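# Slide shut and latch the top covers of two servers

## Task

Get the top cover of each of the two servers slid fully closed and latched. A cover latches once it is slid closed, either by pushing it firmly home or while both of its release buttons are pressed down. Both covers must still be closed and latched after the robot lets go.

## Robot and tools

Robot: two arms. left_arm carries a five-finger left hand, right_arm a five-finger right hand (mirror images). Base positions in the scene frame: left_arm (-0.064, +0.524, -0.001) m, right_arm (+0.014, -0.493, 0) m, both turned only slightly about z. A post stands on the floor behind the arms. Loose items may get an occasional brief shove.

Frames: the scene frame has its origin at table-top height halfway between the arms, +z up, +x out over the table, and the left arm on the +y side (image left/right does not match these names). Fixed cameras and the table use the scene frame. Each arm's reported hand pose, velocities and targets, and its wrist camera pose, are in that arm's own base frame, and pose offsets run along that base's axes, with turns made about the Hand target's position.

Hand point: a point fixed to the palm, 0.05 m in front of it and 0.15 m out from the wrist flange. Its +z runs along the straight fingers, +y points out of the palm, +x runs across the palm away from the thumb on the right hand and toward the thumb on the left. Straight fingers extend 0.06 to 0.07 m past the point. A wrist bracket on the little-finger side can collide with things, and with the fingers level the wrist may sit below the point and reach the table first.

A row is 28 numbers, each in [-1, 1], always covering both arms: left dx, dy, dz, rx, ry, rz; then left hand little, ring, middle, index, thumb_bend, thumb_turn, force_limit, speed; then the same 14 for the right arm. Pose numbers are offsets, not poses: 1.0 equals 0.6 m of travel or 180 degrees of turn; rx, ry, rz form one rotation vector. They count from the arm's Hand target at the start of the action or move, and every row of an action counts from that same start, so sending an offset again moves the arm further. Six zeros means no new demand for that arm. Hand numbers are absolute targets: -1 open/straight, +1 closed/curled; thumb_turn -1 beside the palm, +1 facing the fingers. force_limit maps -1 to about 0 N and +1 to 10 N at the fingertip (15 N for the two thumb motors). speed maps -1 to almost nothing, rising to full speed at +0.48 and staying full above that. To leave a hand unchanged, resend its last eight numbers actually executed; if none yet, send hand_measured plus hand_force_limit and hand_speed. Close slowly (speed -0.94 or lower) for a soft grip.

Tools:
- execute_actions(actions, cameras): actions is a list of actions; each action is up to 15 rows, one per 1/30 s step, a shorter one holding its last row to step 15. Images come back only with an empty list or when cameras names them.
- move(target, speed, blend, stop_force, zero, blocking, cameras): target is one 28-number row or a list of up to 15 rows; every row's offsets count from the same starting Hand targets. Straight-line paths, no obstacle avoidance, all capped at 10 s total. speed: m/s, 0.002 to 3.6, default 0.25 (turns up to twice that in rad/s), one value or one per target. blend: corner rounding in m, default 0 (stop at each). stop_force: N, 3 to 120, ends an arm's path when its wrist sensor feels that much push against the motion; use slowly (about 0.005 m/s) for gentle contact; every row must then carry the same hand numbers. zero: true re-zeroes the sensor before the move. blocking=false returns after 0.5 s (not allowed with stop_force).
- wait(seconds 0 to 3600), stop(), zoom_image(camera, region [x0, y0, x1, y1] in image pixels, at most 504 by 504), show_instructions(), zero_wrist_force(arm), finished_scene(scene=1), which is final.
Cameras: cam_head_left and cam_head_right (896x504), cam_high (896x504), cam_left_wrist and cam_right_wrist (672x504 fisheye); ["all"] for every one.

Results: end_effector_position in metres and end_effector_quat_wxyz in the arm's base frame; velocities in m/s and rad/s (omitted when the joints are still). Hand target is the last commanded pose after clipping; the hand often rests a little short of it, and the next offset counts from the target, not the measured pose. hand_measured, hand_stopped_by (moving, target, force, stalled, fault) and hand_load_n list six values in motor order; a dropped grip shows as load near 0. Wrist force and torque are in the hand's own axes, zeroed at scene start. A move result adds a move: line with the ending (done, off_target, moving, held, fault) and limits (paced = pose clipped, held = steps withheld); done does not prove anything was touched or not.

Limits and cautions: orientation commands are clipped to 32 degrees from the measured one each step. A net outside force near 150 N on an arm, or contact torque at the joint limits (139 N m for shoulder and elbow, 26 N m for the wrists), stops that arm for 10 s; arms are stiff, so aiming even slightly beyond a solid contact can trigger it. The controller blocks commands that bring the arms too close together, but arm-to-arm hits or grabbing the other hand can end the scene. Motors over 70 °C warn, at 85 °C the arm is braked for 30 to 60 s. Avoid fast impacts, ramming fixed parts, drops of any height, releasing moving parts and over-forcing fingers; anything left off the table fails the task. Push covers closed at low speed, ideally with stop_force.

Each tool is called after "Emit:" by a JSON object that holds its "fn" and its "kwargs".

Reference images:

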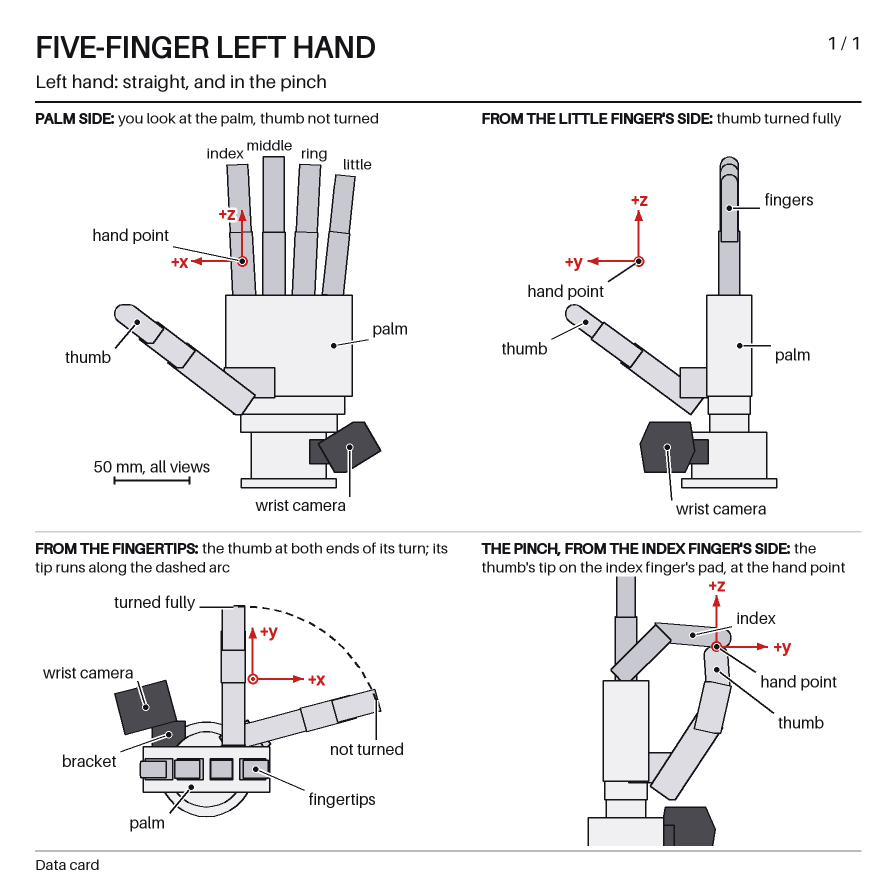

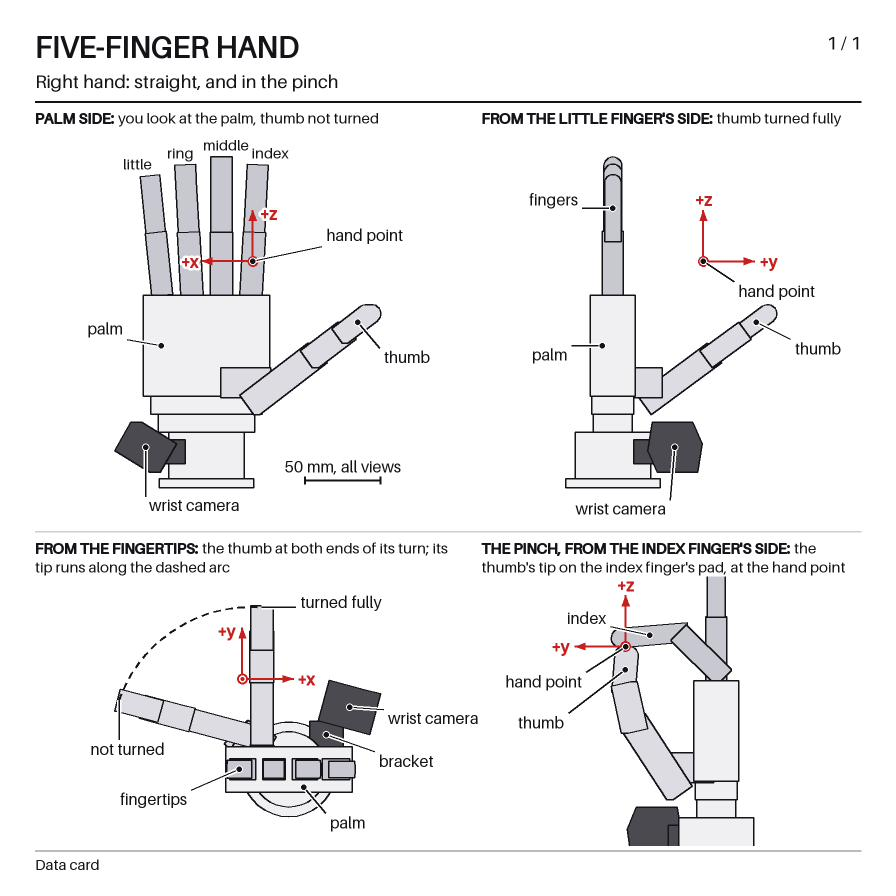

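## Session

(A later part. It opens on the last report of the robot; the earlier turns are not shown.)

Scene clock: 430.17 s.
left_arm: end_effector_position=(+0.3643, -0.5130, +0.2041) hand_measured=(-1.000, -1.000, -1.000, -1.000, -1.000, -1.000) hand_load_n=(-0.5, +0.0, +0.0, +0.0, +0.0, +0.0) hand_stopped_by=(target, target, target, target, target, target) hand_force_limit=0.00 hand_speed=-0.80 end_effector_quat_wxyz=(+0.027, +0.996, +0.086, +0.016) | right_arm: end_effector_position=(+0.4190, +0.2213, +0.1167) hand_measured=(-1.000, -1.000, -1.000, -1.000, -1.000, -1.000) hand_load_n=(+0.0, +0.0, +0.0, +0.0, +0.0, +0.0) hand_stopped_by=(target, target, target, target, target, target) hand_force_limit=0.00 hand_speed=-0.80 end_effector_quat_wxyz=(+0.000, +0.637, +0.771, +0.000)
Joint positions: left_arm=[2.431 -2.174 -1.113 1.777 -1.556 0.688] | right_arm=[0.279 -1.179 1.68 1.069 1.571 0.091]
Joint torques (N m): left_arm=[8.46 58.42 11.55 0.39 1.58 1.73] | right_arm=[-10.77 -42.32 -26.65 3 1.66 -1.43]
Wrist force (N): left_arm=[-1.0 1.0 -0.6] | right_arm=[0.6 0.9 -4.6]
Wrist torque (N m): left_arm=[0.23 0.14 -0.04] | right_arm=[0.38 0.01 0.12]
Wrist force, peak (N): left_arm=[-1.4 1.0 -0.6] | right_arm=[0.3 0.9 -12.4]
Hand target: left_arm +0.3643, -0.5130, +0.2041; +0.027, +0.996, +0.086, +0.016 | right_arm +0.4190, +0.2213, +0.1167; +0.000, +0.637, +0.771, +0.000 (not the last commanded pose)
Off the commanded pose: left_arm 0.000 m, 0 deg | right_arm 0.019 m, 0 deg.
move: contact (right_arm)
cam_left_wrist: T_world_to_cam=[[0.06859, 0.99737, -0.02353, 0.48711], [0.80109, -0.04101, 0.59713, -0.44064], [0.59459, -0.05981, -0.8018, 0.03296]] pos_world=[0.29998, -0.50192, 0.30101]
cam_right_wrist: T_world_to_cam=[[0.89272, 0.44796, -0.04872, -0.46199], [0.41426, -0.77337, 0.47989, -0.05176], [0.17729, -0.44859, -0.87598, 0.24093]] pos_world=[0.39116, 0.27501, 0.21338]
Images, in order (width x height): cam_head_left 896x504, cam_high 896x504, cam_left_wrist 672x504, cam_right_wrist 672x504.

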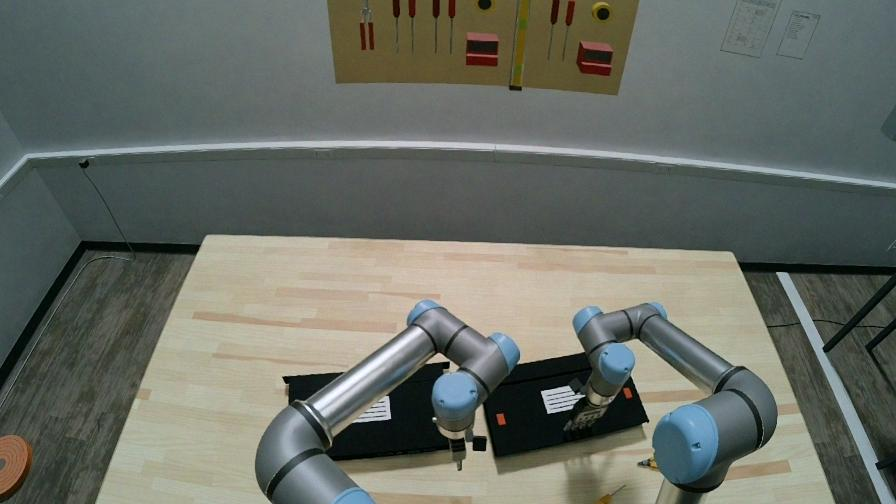

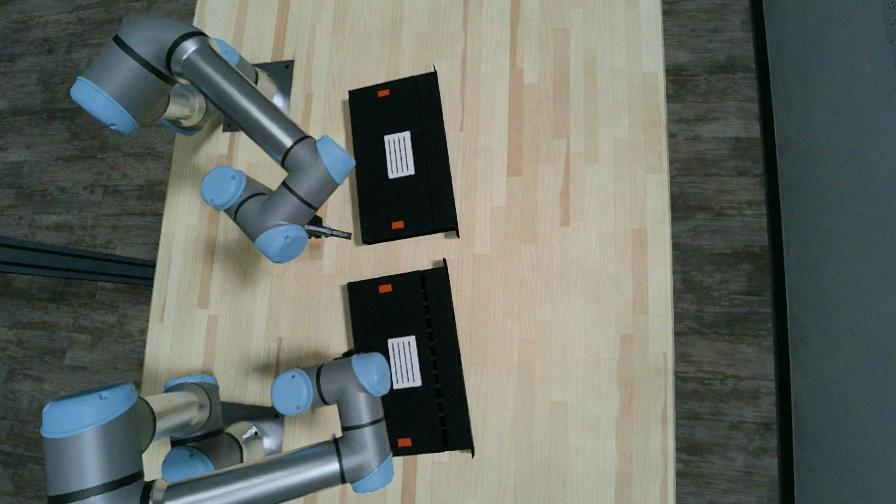

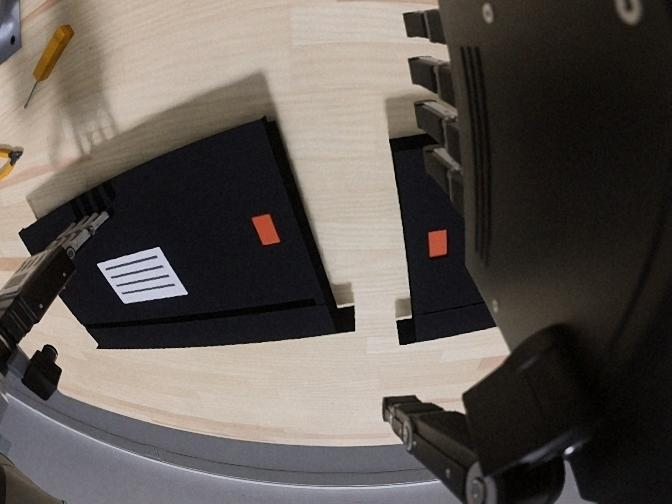

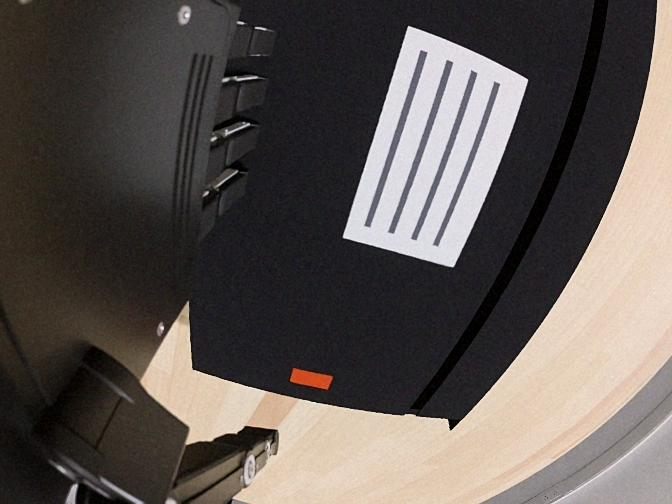

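Emit:
{"fn": "move", "kwargs": {"target": [[0,0,0,0,0,0,-1,-1,-1,-1,-1,-1,0,-0.8,0,0,0.03,0,0,0,-1,-1,-1,-1,-1,-1,0,-0.8],[0,0,0,0,0,0,-1,-1,-1,-1,-1,-1,0,-0.8,-0.0705,-0.0135,0.03,0,0,0,-1,-1,-1,-1,-1,-1,0,-0.8],[0,0,0,0,0,0,-1,-1,-1,-1,-1,-1,0,-0.8,-0.0705,-0.0135,-0.036,0,0,0,-1,-1,-1,-1,-1,-1,0,-0.8]], "speed": 0.08}}

Emit:
{"fn": "move", "kwargs": {"target": [0,0,0,0,0,0,-1,-1,-1,-1,-1,-1,0,-0.8,0.041,0.0079,0,0,0,0,-1,-1,-1,-1,-1,-1,0,-0.8], "speed": 0.008, "stop_force": 15, "cameras": ["cam_right_wrist","cam_left_wrist","cam_high","cam_head_left"]}}

Scene clock: 435.67 s.
left_arm: end_effector_position=(+0.3643, -0.5130, +0.2041) hand_measured=(-1.000, -1.000, -1.000, -1.000, -1.000, -1.000) hand_load_n=(+0.0, +0.0, +0.0, +0.0, +0.0, +0.5) hand_stopped_by=(target, target, target, target, target, target) hand_force_limit=0.00 hand_speed=-0.80 end_effector_quat_wxyz=(+0.027, +0.996, +0.086, +0.016) | right_arm: end_effector_position=(+0.3767, +0.2132, +0.0952) hand_measured=(-1.000, -1.000, -1.000, -1.000, -1.000, -1.000) hand_load_n=(+0.0, +0.0, +0.0, +0.0, +0.0, +0.0) hand_stopped_by=(target, target, target, target, target, target) hand_force_limit=0.00 hand_speed=-0.80 end_effector_quat_wxyz=(+0.000, +0.637, +0.771, +0.000)
Joint positions: left_arm=[2.431 -2.174 -1.113 1.777 -1.556 0.688] | right_arm=[0.29 -1.237 1.828 0.979 1.571 0.101]
Joint torques (N m): left_arm=[9.02 58.5 11.96 0.43 1.64 1.65] | right_arm=[8.45 -16.8 -3.97 1.03 -1.11 1.53]
Wrist force (N): left_arm=[-1.1 1.0 -0.4] | right_arm=[0.5 1.1 0.0]
Wrist torque (N m): left_arm=[0.22 0.16 -0.04] | right_arm=[0.13 -0.09 0.03]
Wrist force, peak (N): left_arm=[-1.5 1.0 -0.4] | right_arm=[0.7 0.9 -4.8]
Hand target: left_arm +0.3643, -0.5130, +0.2041; +0.027, +0.996, +0.086, +0.016 | right_arm +0.3767, +0.2132, +0.0951; +0.000, +0.637, +0.771, +0.000
Off the commanded pose: left_arm 0.000 m, 0 deg | right_arm 0.000 m, 0 deg.
move: done

Scene clock: 438.13 s.
left_arm: end_effector_position=(+0.3643, -0.5130, +0.2041) hand_measured=(-1.000, -1.000, -1.000, -1.000, -1.000, -1.000) hand_load_n=(+0.0, +0.0, +0.0, +0.0, +0.0, +0.0) hand_stopped_by=(target, target, target, target, target, target) hand_force_limit=0.00 hand_speed=-0.80 end_effector_quat_wxyz=(+0.027, +0.996, +0.086, +0.016) | right_arm: end_effector_position=(+0.3877, +0.2153, +0.0951) hand_measured=(-1.000, -1.000, -1.000, -1.000, -1.000, -1.000) hand_load_n=(+0.0, +0.0, +0.0, +0.0, +0.0, +0.0) hand_stopped_by=(target, target, target, target, target, target) hand_force_limit=0.00 hand_speed=-0.80 end_effector_quat_wxyz=(+0.000, +0.637, +0.771, +0.000)
Joint positions: left_arm=[2.431 -2.174 -1.113 1.777 -1.556 0.688] | right_arm=[0.287 -1.215 1.797 0.989 1.571 0.098]
Joint torques (N m): left_arm=[8.2 58.82 11.71 0.31 1.61 1.81] | right_arm=[0.8 -43.91 -11.14 -0.87 -1.1 1.75]
Wrist force (N): left_arm=[-1.1 0.9 -0.2] | right_arm=[1.4 -12.5 -0.7]
Wrist torque (N m): left_arm=[0.19 0.17 -0.04] | right_arm=[0.31 -0.08 -0.44]
Wrist force, peak (N): left_arm=[-1.2 1.0 -0.6] | right_arm=[0.9 -19.2 -0.1]
Hand target: left_arm +0.3643, -0.5130, +0.2041; +0.027, +0.996, +0.086, +0.016 | right_arm +0.3877, +0.2153, +0.0951; +0.000, +0.637, +0.771, +0.000 (not the last commanded pose)
Off the commanded pose: left_arm 0.000 m, 0 deg | right_arm 0.014 m, 0 deg.
move: contact (right_arm)
cam_left_wrist: T_world_to_cam=[[0.06859, 0.99737, -0.02353, 0.48711], [0.80109, -0.04101, 0.59713, -0.44064], [0.59459, -0.05981, -0.8018, 0.03296]] pos_world=[0.29998, -0.50192, 0.30101]
cam_right_wrist: T_world_to_cam=[[0.8927, 0.44799, -0.04884, -0.4324], [0.41435, -0.77335, 0.47985, -0.03305], [0.17719, -0.4486, -0.87599, 0.22482]] pos_world=[0.35986, 0.26901, 0.19168]
Images, in order (width x height): cam_head_left 896x504, cam_high 896x504, cam_left_wrist 672x504, cam_right_wrist 672x504.

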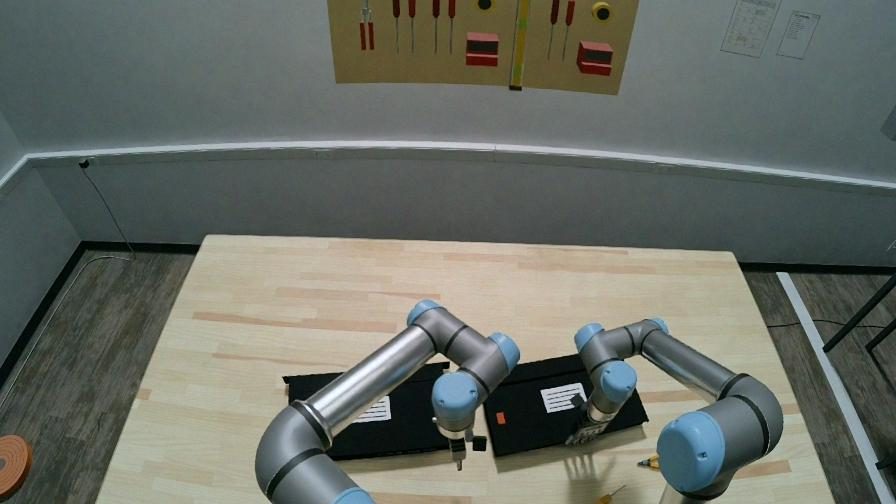

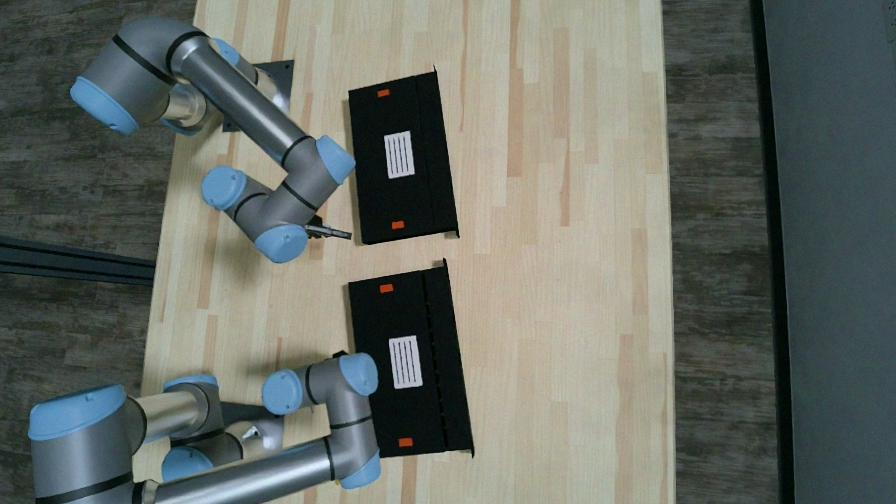

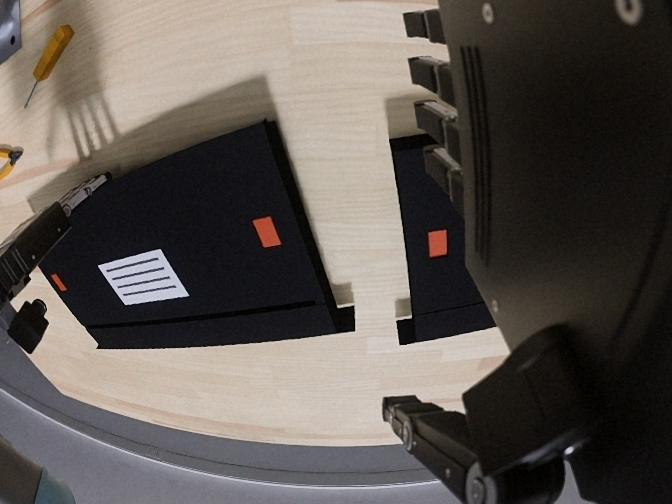

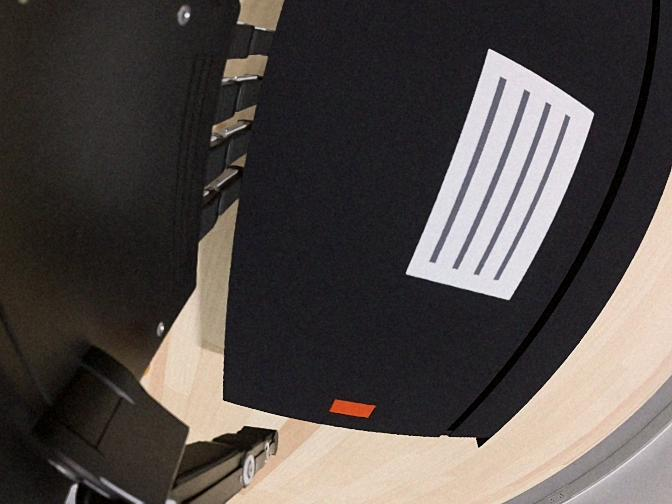

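Emit:
{"fn": "zoom_image", "kwargs": {"camera": "cam_right_wrist", "region": [380, 340, 540, 460]}}

Emit:
{"fn": "zoom_image", "kwargs": {"camera": "cam_left_wrist", "region": [220, 100, 380, 340]}}

Emit:
{"fn": "zoom_image", "kwargs": {"camera": "cam_high", "region": [330, 250, 490, 480]}}

Scaled by 3.150 from the camera's image (finer frame: 960x720).

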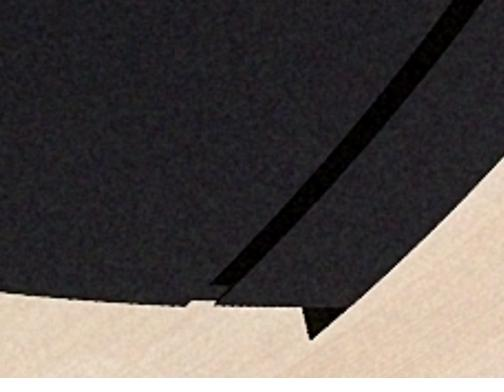

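Scaled by 2.100 from the camera's image (finer frame: 960x720).

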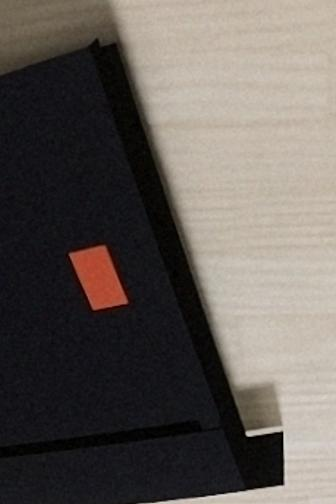

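Scaled by 2.191 from the camera's image (finer frame: 1280x720).

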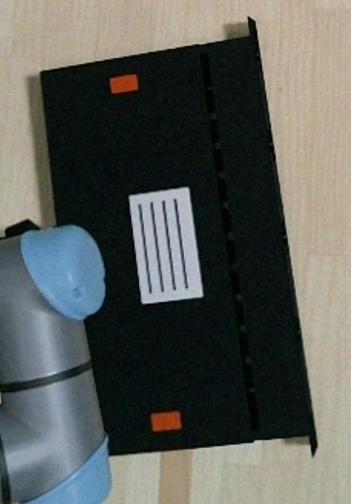

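Emit:
{"fn": "move", "kwargs": {"target": [0,0,0,0,0,0,-1,-1,-1,-1,-1,-1,0,-0.8,0.0246,0.0047,0,0,0,0,-1,-1,-1,-1,-1,-1,0,-0.8], "speed": 0.005, "stop_force": 26, "zero": false, "cameras": ["cam_right_wrist","cam_left_wrist","cam_high"]}}

Scene clock: 443.70 s.
left_arm: end_effector_position=(+0.3643, -0.5130, +0.2041) hand_measured=(-1.000, -1.000, -1.000, -1.000, -1.000, -1.000) hand_load_n=(+0.0, +0.0, +0.0, +0.0, +0.0, +0.0) hand_stopped_by=(target, target, target, target, target, target) hand_force_limit=0.00 hand_speed=-0.80 end_effector_quat_wxyz=(+0.027, +0.996, +0.086, +0.016) | right_arm: end_effector_position=(+0.3888, +0.2156, +0.0951) hand_measured=(-1.000, -1.000, -1.000, -1.000, -1.000, -1.000) hand_load_n=(+0.0, +0.5, +0.0, +0.0, +0.0, +0.0) hand_stopped_by=(target, target, target, target, target, target) hand_force_limit=0.00 hand_speed=-0.80 end_effector_quat_wxyz=(+0.000, +0.637, +0.771, +0.000)
Joint positions: left_arm=[2.431 -2.174 -1.113 1.777 -1.556 0.688] | right_arm=[0.287 -1.213 1.794 0.99 1.571 0.098]
Joint torques (N m): left_arm=[8.27 58.18 11.55 0.41 1.6 1.65] | right_arm=[2.72 -45.45 -12.89 -2.41 0.05 1.91]
Wrist force (N): left_arm=[-1.0 0.6 -0.5] | right_arm=[1.9 -18.8 0.6]
Wrist torque (N m): left_arm=[0.17 0.14 -0.03] | right_arm=[0.29 -0.13 -0.66]
Wrist force, peak (N): left_arm=[-1.3 1.0 -0.6] | right_arm=[0.8 -25.4 1.6]
Hand target: left_arm +0.3643, -0.5130, +0.2041; +0.027, +0.996, +0.086, +0.016 | right_arm +0.3888, +0.2156, +0.0951; +0.000, +0.637, +0.771, +0.000 (not the last commanded pose)
Off the commanded pose: left_arm 0.000 m, 0 deg | right_arm 0.014 m, 0 deg.
move: contact (right_arm)
cam_left_wrist: T_world_to_cam=[[0.06859, 0.99737, -0.02353, 0.48711], [0.80109, -0.04101, 0.59713, -0.44064], [0.59459, -0.05981, -0.8018, 0.03296]] pos_world=[0.29998, -0.50192, 0.30101]
cam_right_wrist: T_world_to_cam=[[0.89267, 0.44806, -0.04889, -0.4335], [0.41443, -0.77331, 0.47984, -0.03336], [0.17719, -0.4486, -0.87599, 0.22485]] pos_world=[0.36096, 0.26931, 0.19178]
Images, in order (width x height): cam_high 896x504, cam_left_wrist 672x504, cam_right_wrist 672x504.

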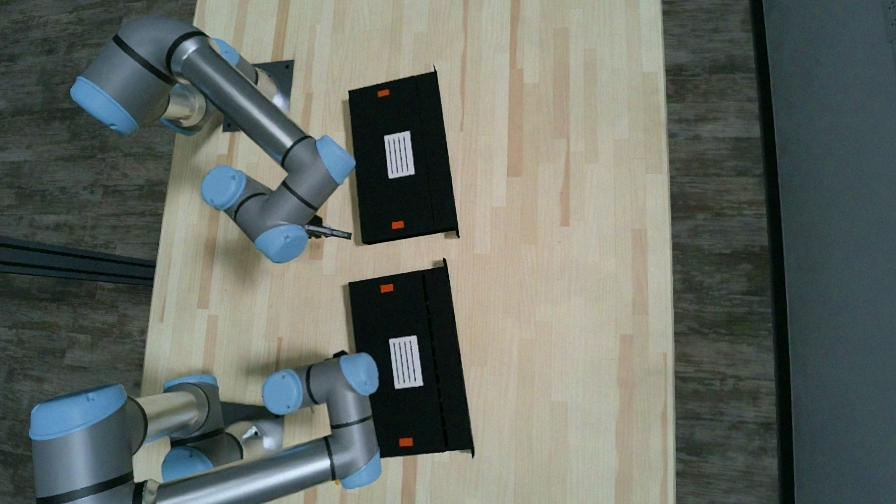

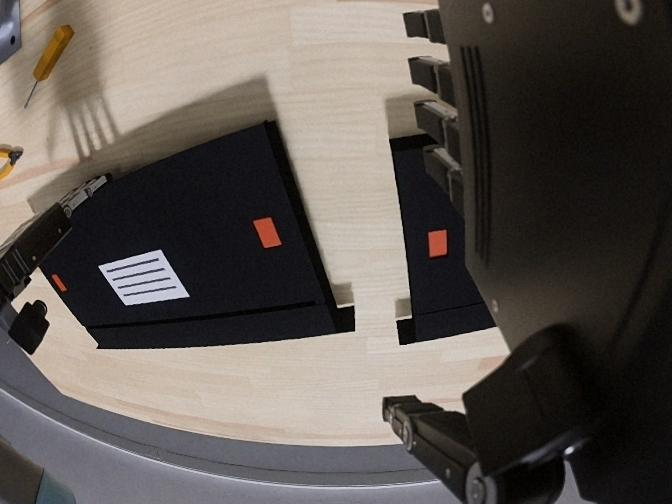

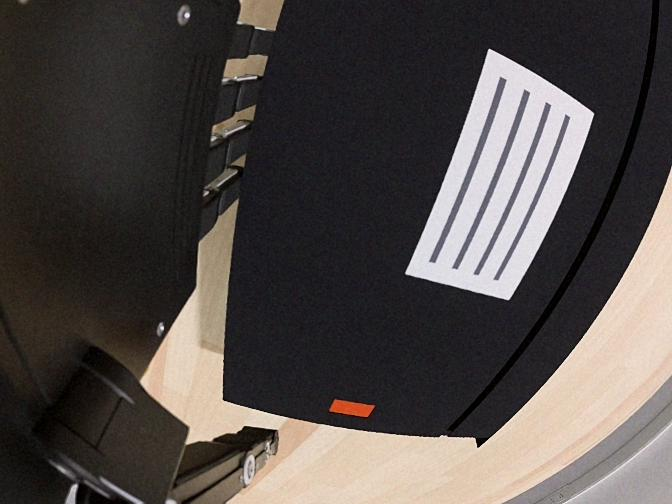

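Emit:
{"fn": "move", "kwargs": {"target": [0,0,0,0,0,0,-1,-1,-1,-1,-1,-1,0,-0.8,0.0246,0.0047,0,0,0,0,-1,-1,-1,-1,-1,-1,0,-0.8], "speed": 0.005, "stop_force": 38, "zero": false, "cameras": ["cam_right_wrist","cam_left_wrist","cam_high"]}}

Scene clock: 449.10 s.
left_arm: end_effector_position=(+0.3643, -0.5130, +0.2041) hand_measured=(-1.000, -1.000, -1.000, -1.000, -1.000, -1.000) hand_load_n=(+0.0, +0.0, +0.0, +0.0, +0.0, +0.0) hand_stopped_by=(target, target, target, target, target, target) hand_force_limit=0.00 hand_speed=-0.80 end_effector_quat_wxyz=(+0.027, +0.996, +0.086, +0.016) | right_arm: end_effector_position=(+0.3973, +0.2172, +0.0951) hand_measured=(-1.000, -1.000, -1.000, -1.000, -1.000, -1.000) hand_load_n=(+0.5, +1.0, +0.5, +0.0, +0.0, +0.0) hand_stopped_by=(target, target, target, target, target, target) hand_force_limit=0.00 hand_speed=-0.80 end_effector_quat_wxyz=(+0.000, +0.637, +0.771, +0.000)
Joint positions: left_arm=[2.431 -2.174 -1.113 1.777 -1.556 0.688] | right_arm=[0.285 -1.196 1.769 0.998 1.571 0.096]
Joint torques (N m): left_arm=[8.14 57.91 12.45 0.43 1.56 1.54] | right_arm=[-7 -47.37 -21.2 -7.18 -0.4 1.68]
Wrist force (N): left_arm=[-0.8 1.2 -0.5] | right_arm=[0.4 -35.9 -2.1]
Wrist torque (N m): left_arm=[0.24 0.12 -0.04] | right_arm=[1.15 0.07 -1.54]
Wrist force, peak (N): left_arm=[-1.3 0.9 -0.7] | right_arm=[-0.4 -41.1 -1.5]
Hand target: left_arm +0.3643, -0.5130, +0.2041; +0.027, +0.996, +0.086, +0.016 | right_arm +0.3972, +0.2172, +0.0951; +0.000, +0.637, +0.771, +0.000 (not the last commanded pose)
Off the commanded pose: left_arm 0.000 m, 0 deg | right_arm 0.006 m, 0 deg.
move: contact (right_arm)
cam_left_wrist: T_world_to_cam=[[0.06859, 0.99737, -0.02353, 0.48711], [0.80109, -0.04101, 0.59713, -0.44064], [0.59459, -0.05981, -0.8018, 0.03296]] pos_world=[0.29998, -0.50192, 0.30101]
cam_right_wrist: T_world_to_cam=[[0.89261, 0.4481, -0.04953, -0.44168], [0.41476, -0.77316, 0.47978, -0.03575], [0.1767, -0.4488, -0.87599, 0.22421]] pos_world=[0.36946, 0.27091, 0.19168]
Images, in order (width x height): cam_high 896x504, cam_left_wrist 672x504, cam_right_wrist 672x504.

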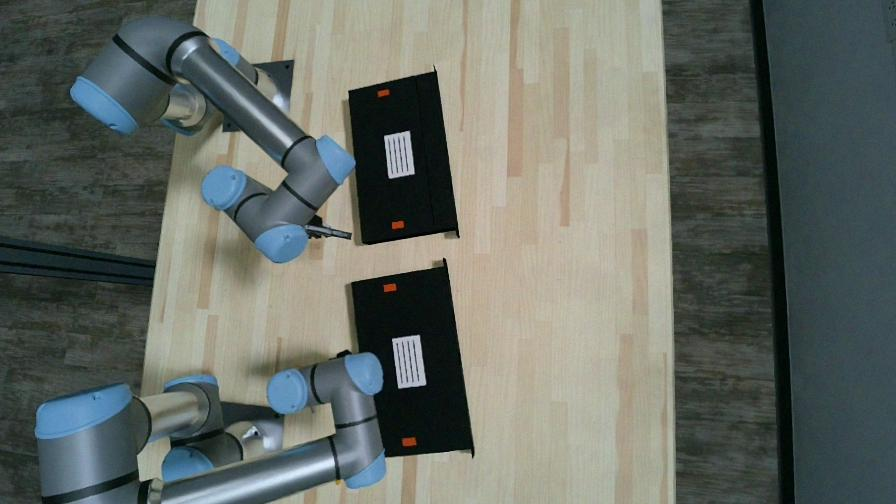

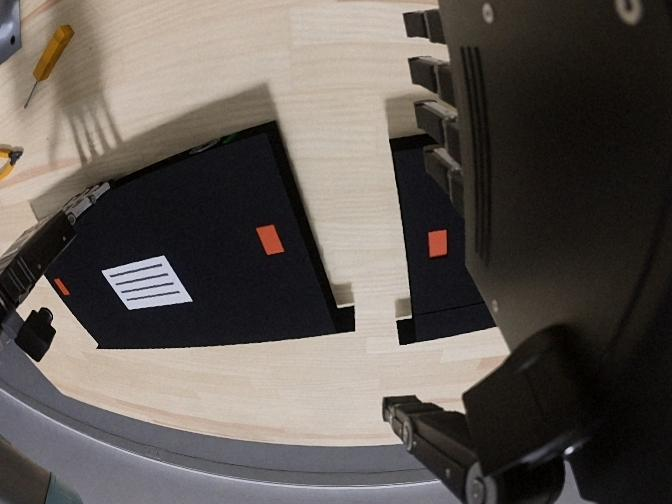

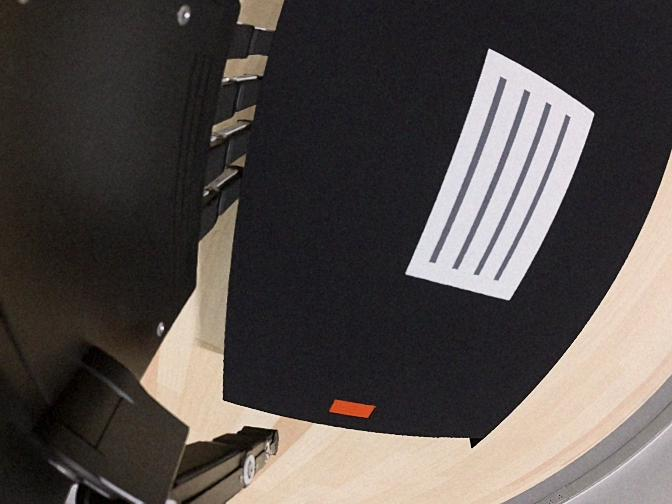

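Emit:
{"fn": "move", "kwargs": {"target": [0,0,0,0,0,0,-1,-1,-1,-1,-1,-1,0,-0.8,-0.033,-0.0064,0,0,0,0,-1,-1,-1,-1,-1,-1,0,-0.8], "speed": 0.03, "cameras": ["all"]}}

Emit:
{"fn": "zoom_image", "kwargs": {"camera": "cam_high", "region": [330, 250, 490, 480]}}

Emit:
{"fn": "zoom_image", "kwargs": {"camera": "cam_high", "region": [330, 50, 490, 250]}}

Emit:
{"fn": "zoom_image", "kwargs": {"camera": "cam_left_wrist", "region": [220, 100, 500, 360]}}

Emit:
{"fn": "zoom_image", "kwargs": {"camera": "cam_right_wrist", "region": [380, 340, 540, 460]}}

Scene clock: 453.23 s.
left_arm: end_effector_position=(+0.3643, -0.5130, +0.2041) hand_measured=(-1.000, -1.000, -1.000, -1.000, -1.000, -1.000) hand_load_n=(+0.0, +0.0, +0.0, +0.0, +0.0, +0.0) hand_stopped_by=(target, target, target, target, target, target) hand_force_limit=0.00 hand_speed=-0.80 end_effector_quat_wxyz=(+0.027, +0.996, +0.086, +0.016) | right_arm: end_effector_position=(+0.3775, +0.2134, +0.0951) hand_measured=(-1.000, -1.000, -1.000, -1.000, -1.000, -1.000) hand_load_n=(+0.0, +0.0, +0.0, +0.0, +0.0, +0.0) hand_stopped_by=(target, target, target, target, target, target) hand_force_limit=0.00 hand_speed=-0.80 end_effector_quat_wxyz=(+0.000, +0.637, +0.771, +0.000)
Joint positions: left_arm=[2.431 -2.174 -1.113 1.777 -1.556 0.688] | right_arm=[0.29 -1.235 1.826 0.98 1.571 0.101]
Joint torques (N m): left_arm=[8.87 57.99 11.68 0.37 1.66 1.6] | right_arm=[9.69 -42.36 -3.45 1.03 0.36 1.67]
Wrist force (N): left_arm=[-1.0 0.8 -0.7] | right_arm=[0.0 1.1 0.8]
Wrist torque (N m): left_arm=[0.20 0.13 -0.03] | right_arm=[0.10 -0.01 0.00]
Wrist force, peak (N): left_arm=[-1.3 0.8 -0.6] | right_arm=[0.4 -36.2 -2.0]
Hand target: left_arm +0.3643, -0.5130, +0.2041; +0.027, +0.996, +0.086, +0.016 | right_arm +0.3774, +0.2133, +0.0951; +0.000, +0.637, +0.771, +0.000
Off the commanded pose: left_arm 0.000 m, 0 deg | right_arm 0.000 m, 0 deg.
move: done
cam_left_wrist: T_world_to_cam=[[0.06859, 0.99737, -0.02353, 0.48711], [0.80109, -0.04101, 0.59713, -0.44064], [0.59459, -0.05981, -0.8018, 0.03296]] pos_world=[0.29998, -0.50192, 0.30101]
cam_right_wrist: T_world_to_cam=[[0.89257, 0.44817, -0.04957, -0.4223], [0.41484, -0.77312, 0.47978, -0.03051], [0.1767, -0.4488, -0.87599, 0.226]] pos_world=[0.34966, 0.26711, 0.19168]

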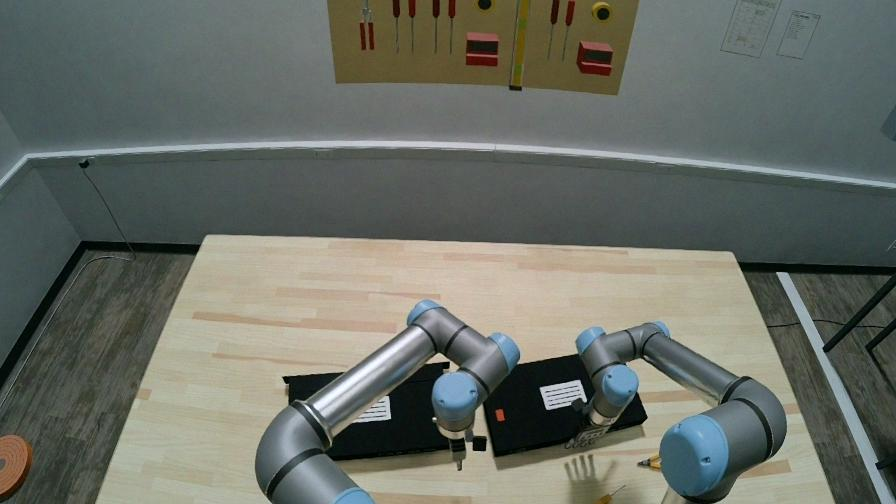

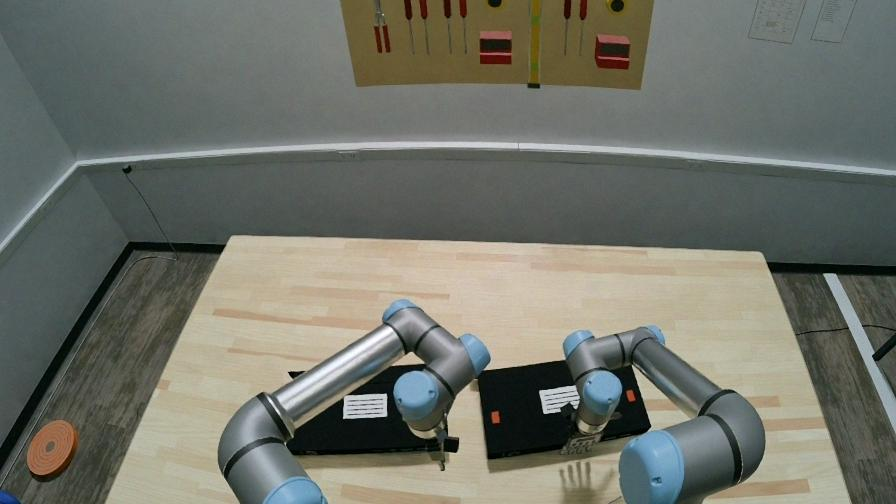

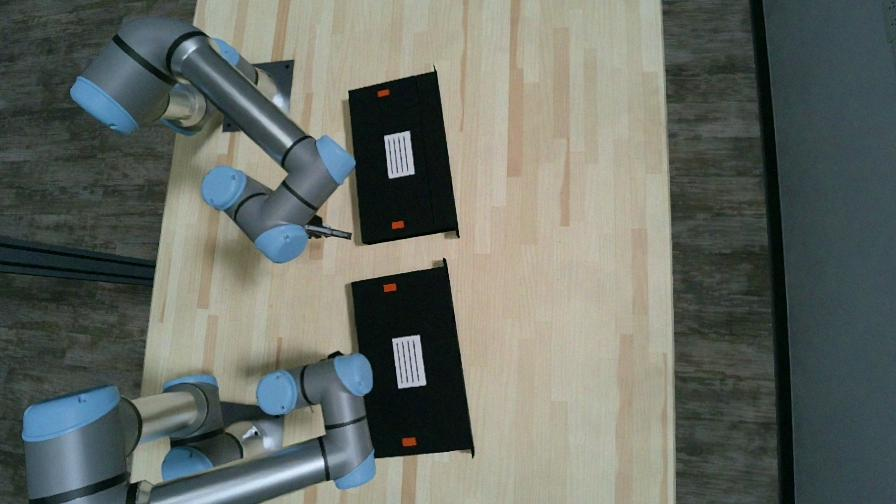

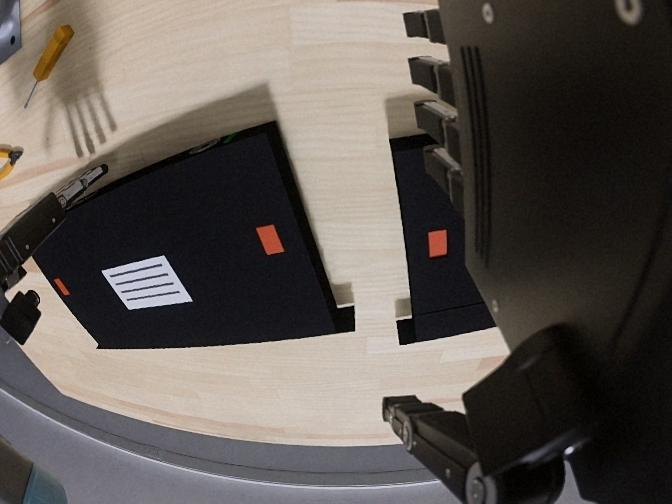

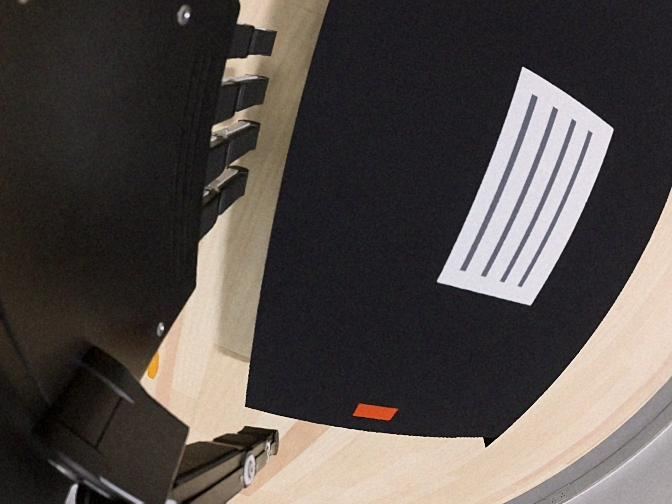

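Scaled by 2.191 from the camera's image (finer frame: 1280x720).

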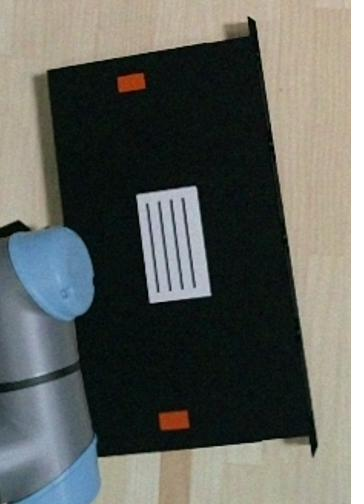

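Scaled by 2.520 from the camera's image (finer frame: 1280x720).

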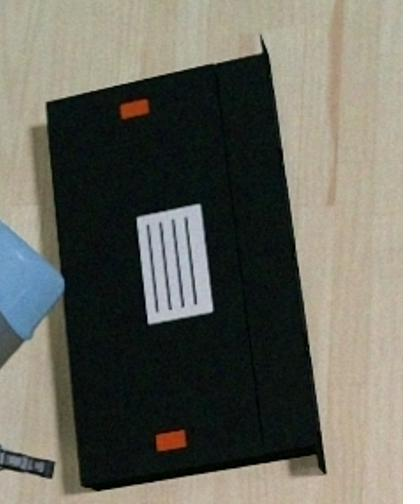

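Scaled by 1.800 from the camera's image (finer frame: 960x720).

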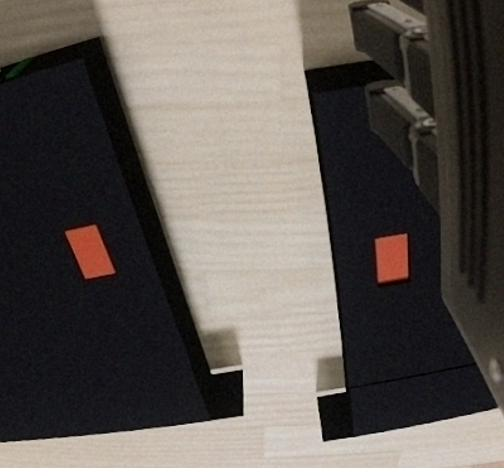

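Scaled by 3.150 from the camera's image (finer frame: 960x720).

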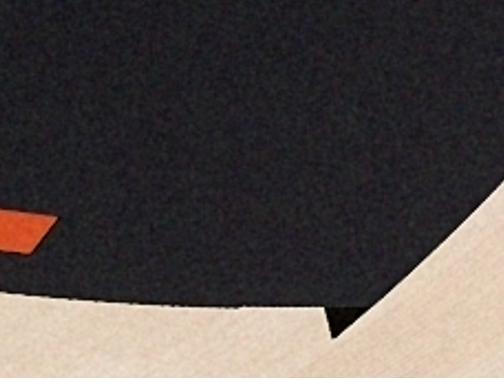

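Emit:
{"fn": "move", "kwargs": {"target": [[0,0,0.05,0,0,0,-1,-1,-1,-1,-1,-1,0,-0.8, 0,0,0.22,0,0,0,-1,-1,-1,-1,-1,-1,0,-0.8],[0.0197,0.5045,0.05,0.0037,0.0219,0.4996,-1,-1,-1,-1,-1,-1,0,-0.8, -0.12,-0.05,0.22,0,0,0,-1,-1,-1,-1,-1,-1,0,-0.8],[0.0197,0.5045,-0.05,0.0037,0.0219,0.4996,-1,-1,-1,-1,-1,-1,0,-0.8, -0.12,-0.05,0.22,0,0,0,-1,-1,-1,-1,-1,-1,0,-0.8]], "speed": 0.15, "blend": 0.02, "cameras": ["all"]}}

Scene clock: 472.23 s.
left_arm: end_effector_position=(+0.3761, -0.2103, +0.1742) hand_measured=(-1.000, -1.000, -1.000, -1.000, -1.000, -1.000) hand_load_n=(+0.0, +0.0, +0.0, +0.0, +0.0, +0.0) hand_stopped_by=(target, target, target, target, target, target) hand_force_limit=0.00 hand_speed=-0.80 end_effector_quat_wxyz=(+0.000, +0.644, +0.765, +0.000) | right_arm: end_effector_position=(+0.3054, +0.1833, +0.2271) hand_measured=(-1.000, -1.000, -1.000, -1.000, -1.000, -1.000) hand_load_n=(+0.0, +0.0, +0.0, +0.0, +0.0, +0.0) hand_stopped_by=(target, target, target, target, target, target) hand_force_limit=0.00 hand_speed=-0.80 end_effector_quat_wxyz=(+0.000, +0.637, +0.771, +0.000)
Joint positions: left_arm=[2.812 -1.861 -1.661 1.95 -1.571 -0.5] | right_arm=[0.261 -1.552 1.837 1.287 1.571 0.072]
Joint torques (N m): left_arm=[8.73 15.6 10.14 0.53 0.59 -2.26] | right_arm=[-12.06 -30.72 -7.43 1.22 0.84 -1.61]
Wrist force (N): left_arm=[-0.9 1.0 -0.7] | right_arm=[0.0 1.2 0.6]
Wrist torque (N m): left_arm=[0.24 0.12 0.08] | right_arm=[0.14 -0.01 0.08]
Wrist force, peak (N): left_arm=[-1.1 1.0 -1.3] | right_arm=[0.1 1.1 1.4]
Hand target: left_arm +0.3762, -0.2103, +0.1741; +0.000, +0.644, +0.765, +0.000 | right_arm +0.3054, +0.1833, +0.2271; +0.000, +0.637, +0.771, +0.000
Off the commanded pose: left_arm 0.000 m, 0 deg | right_arm 0.000 m, 0 deg.
move: done
cam_left_wrist: T_world_to_cam=[[-0.99728, 0.06931, 0.02503, 0.38092], [0.07132, 0.82223, 0.56467, 0.04181], [0.01855, 0.56492, -0.82493, 0.3722]] pos_world=[0.37, -0.27104, 0.2739]
cam_right_wrist: T_world_to_cam=[[0.89257, 0.44817, -0.04957, -0.33805], [0.41484, -0.77312, 0.47978, -0.08716], [0.1767, -0.4488, -0.87599, 0.34089]] pos_world=[0.27766, 0.23711, 0.32368]

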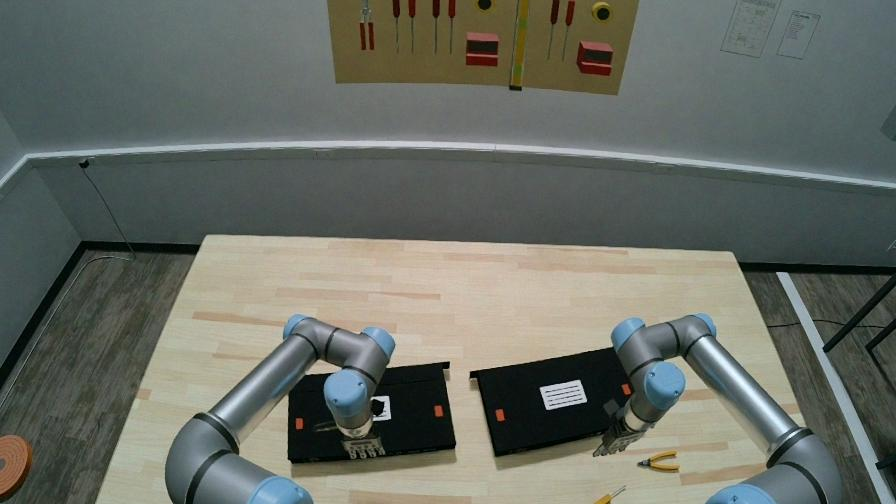

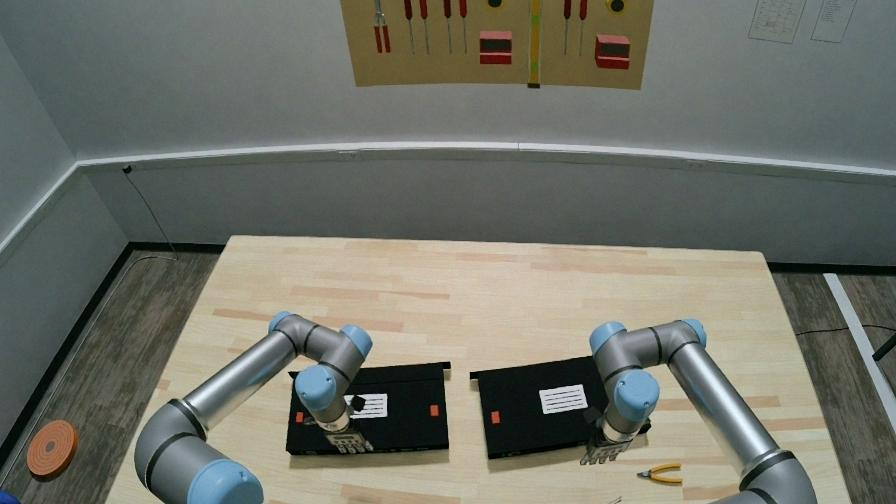

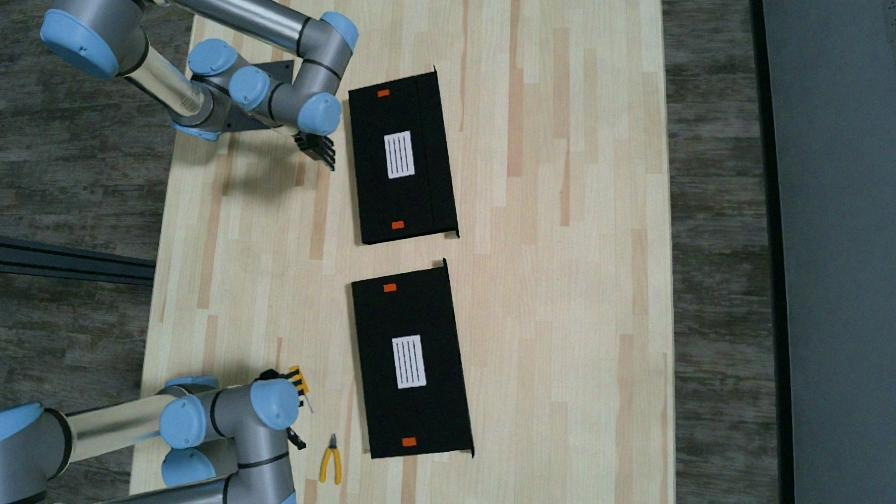

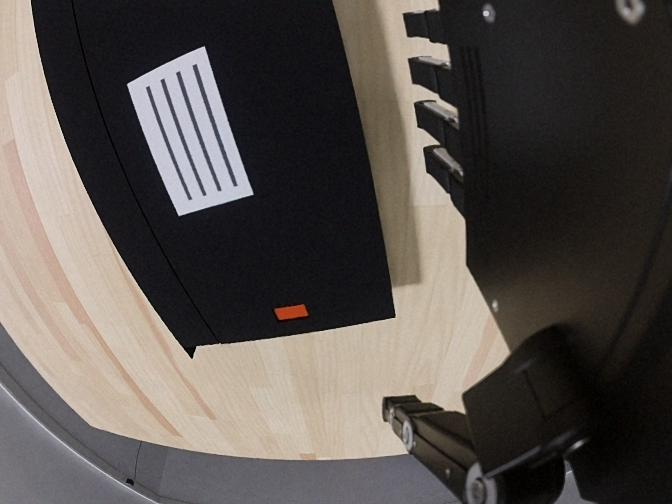

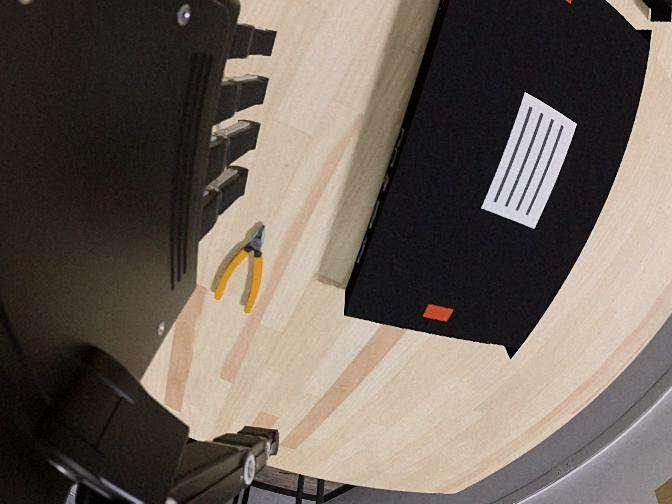

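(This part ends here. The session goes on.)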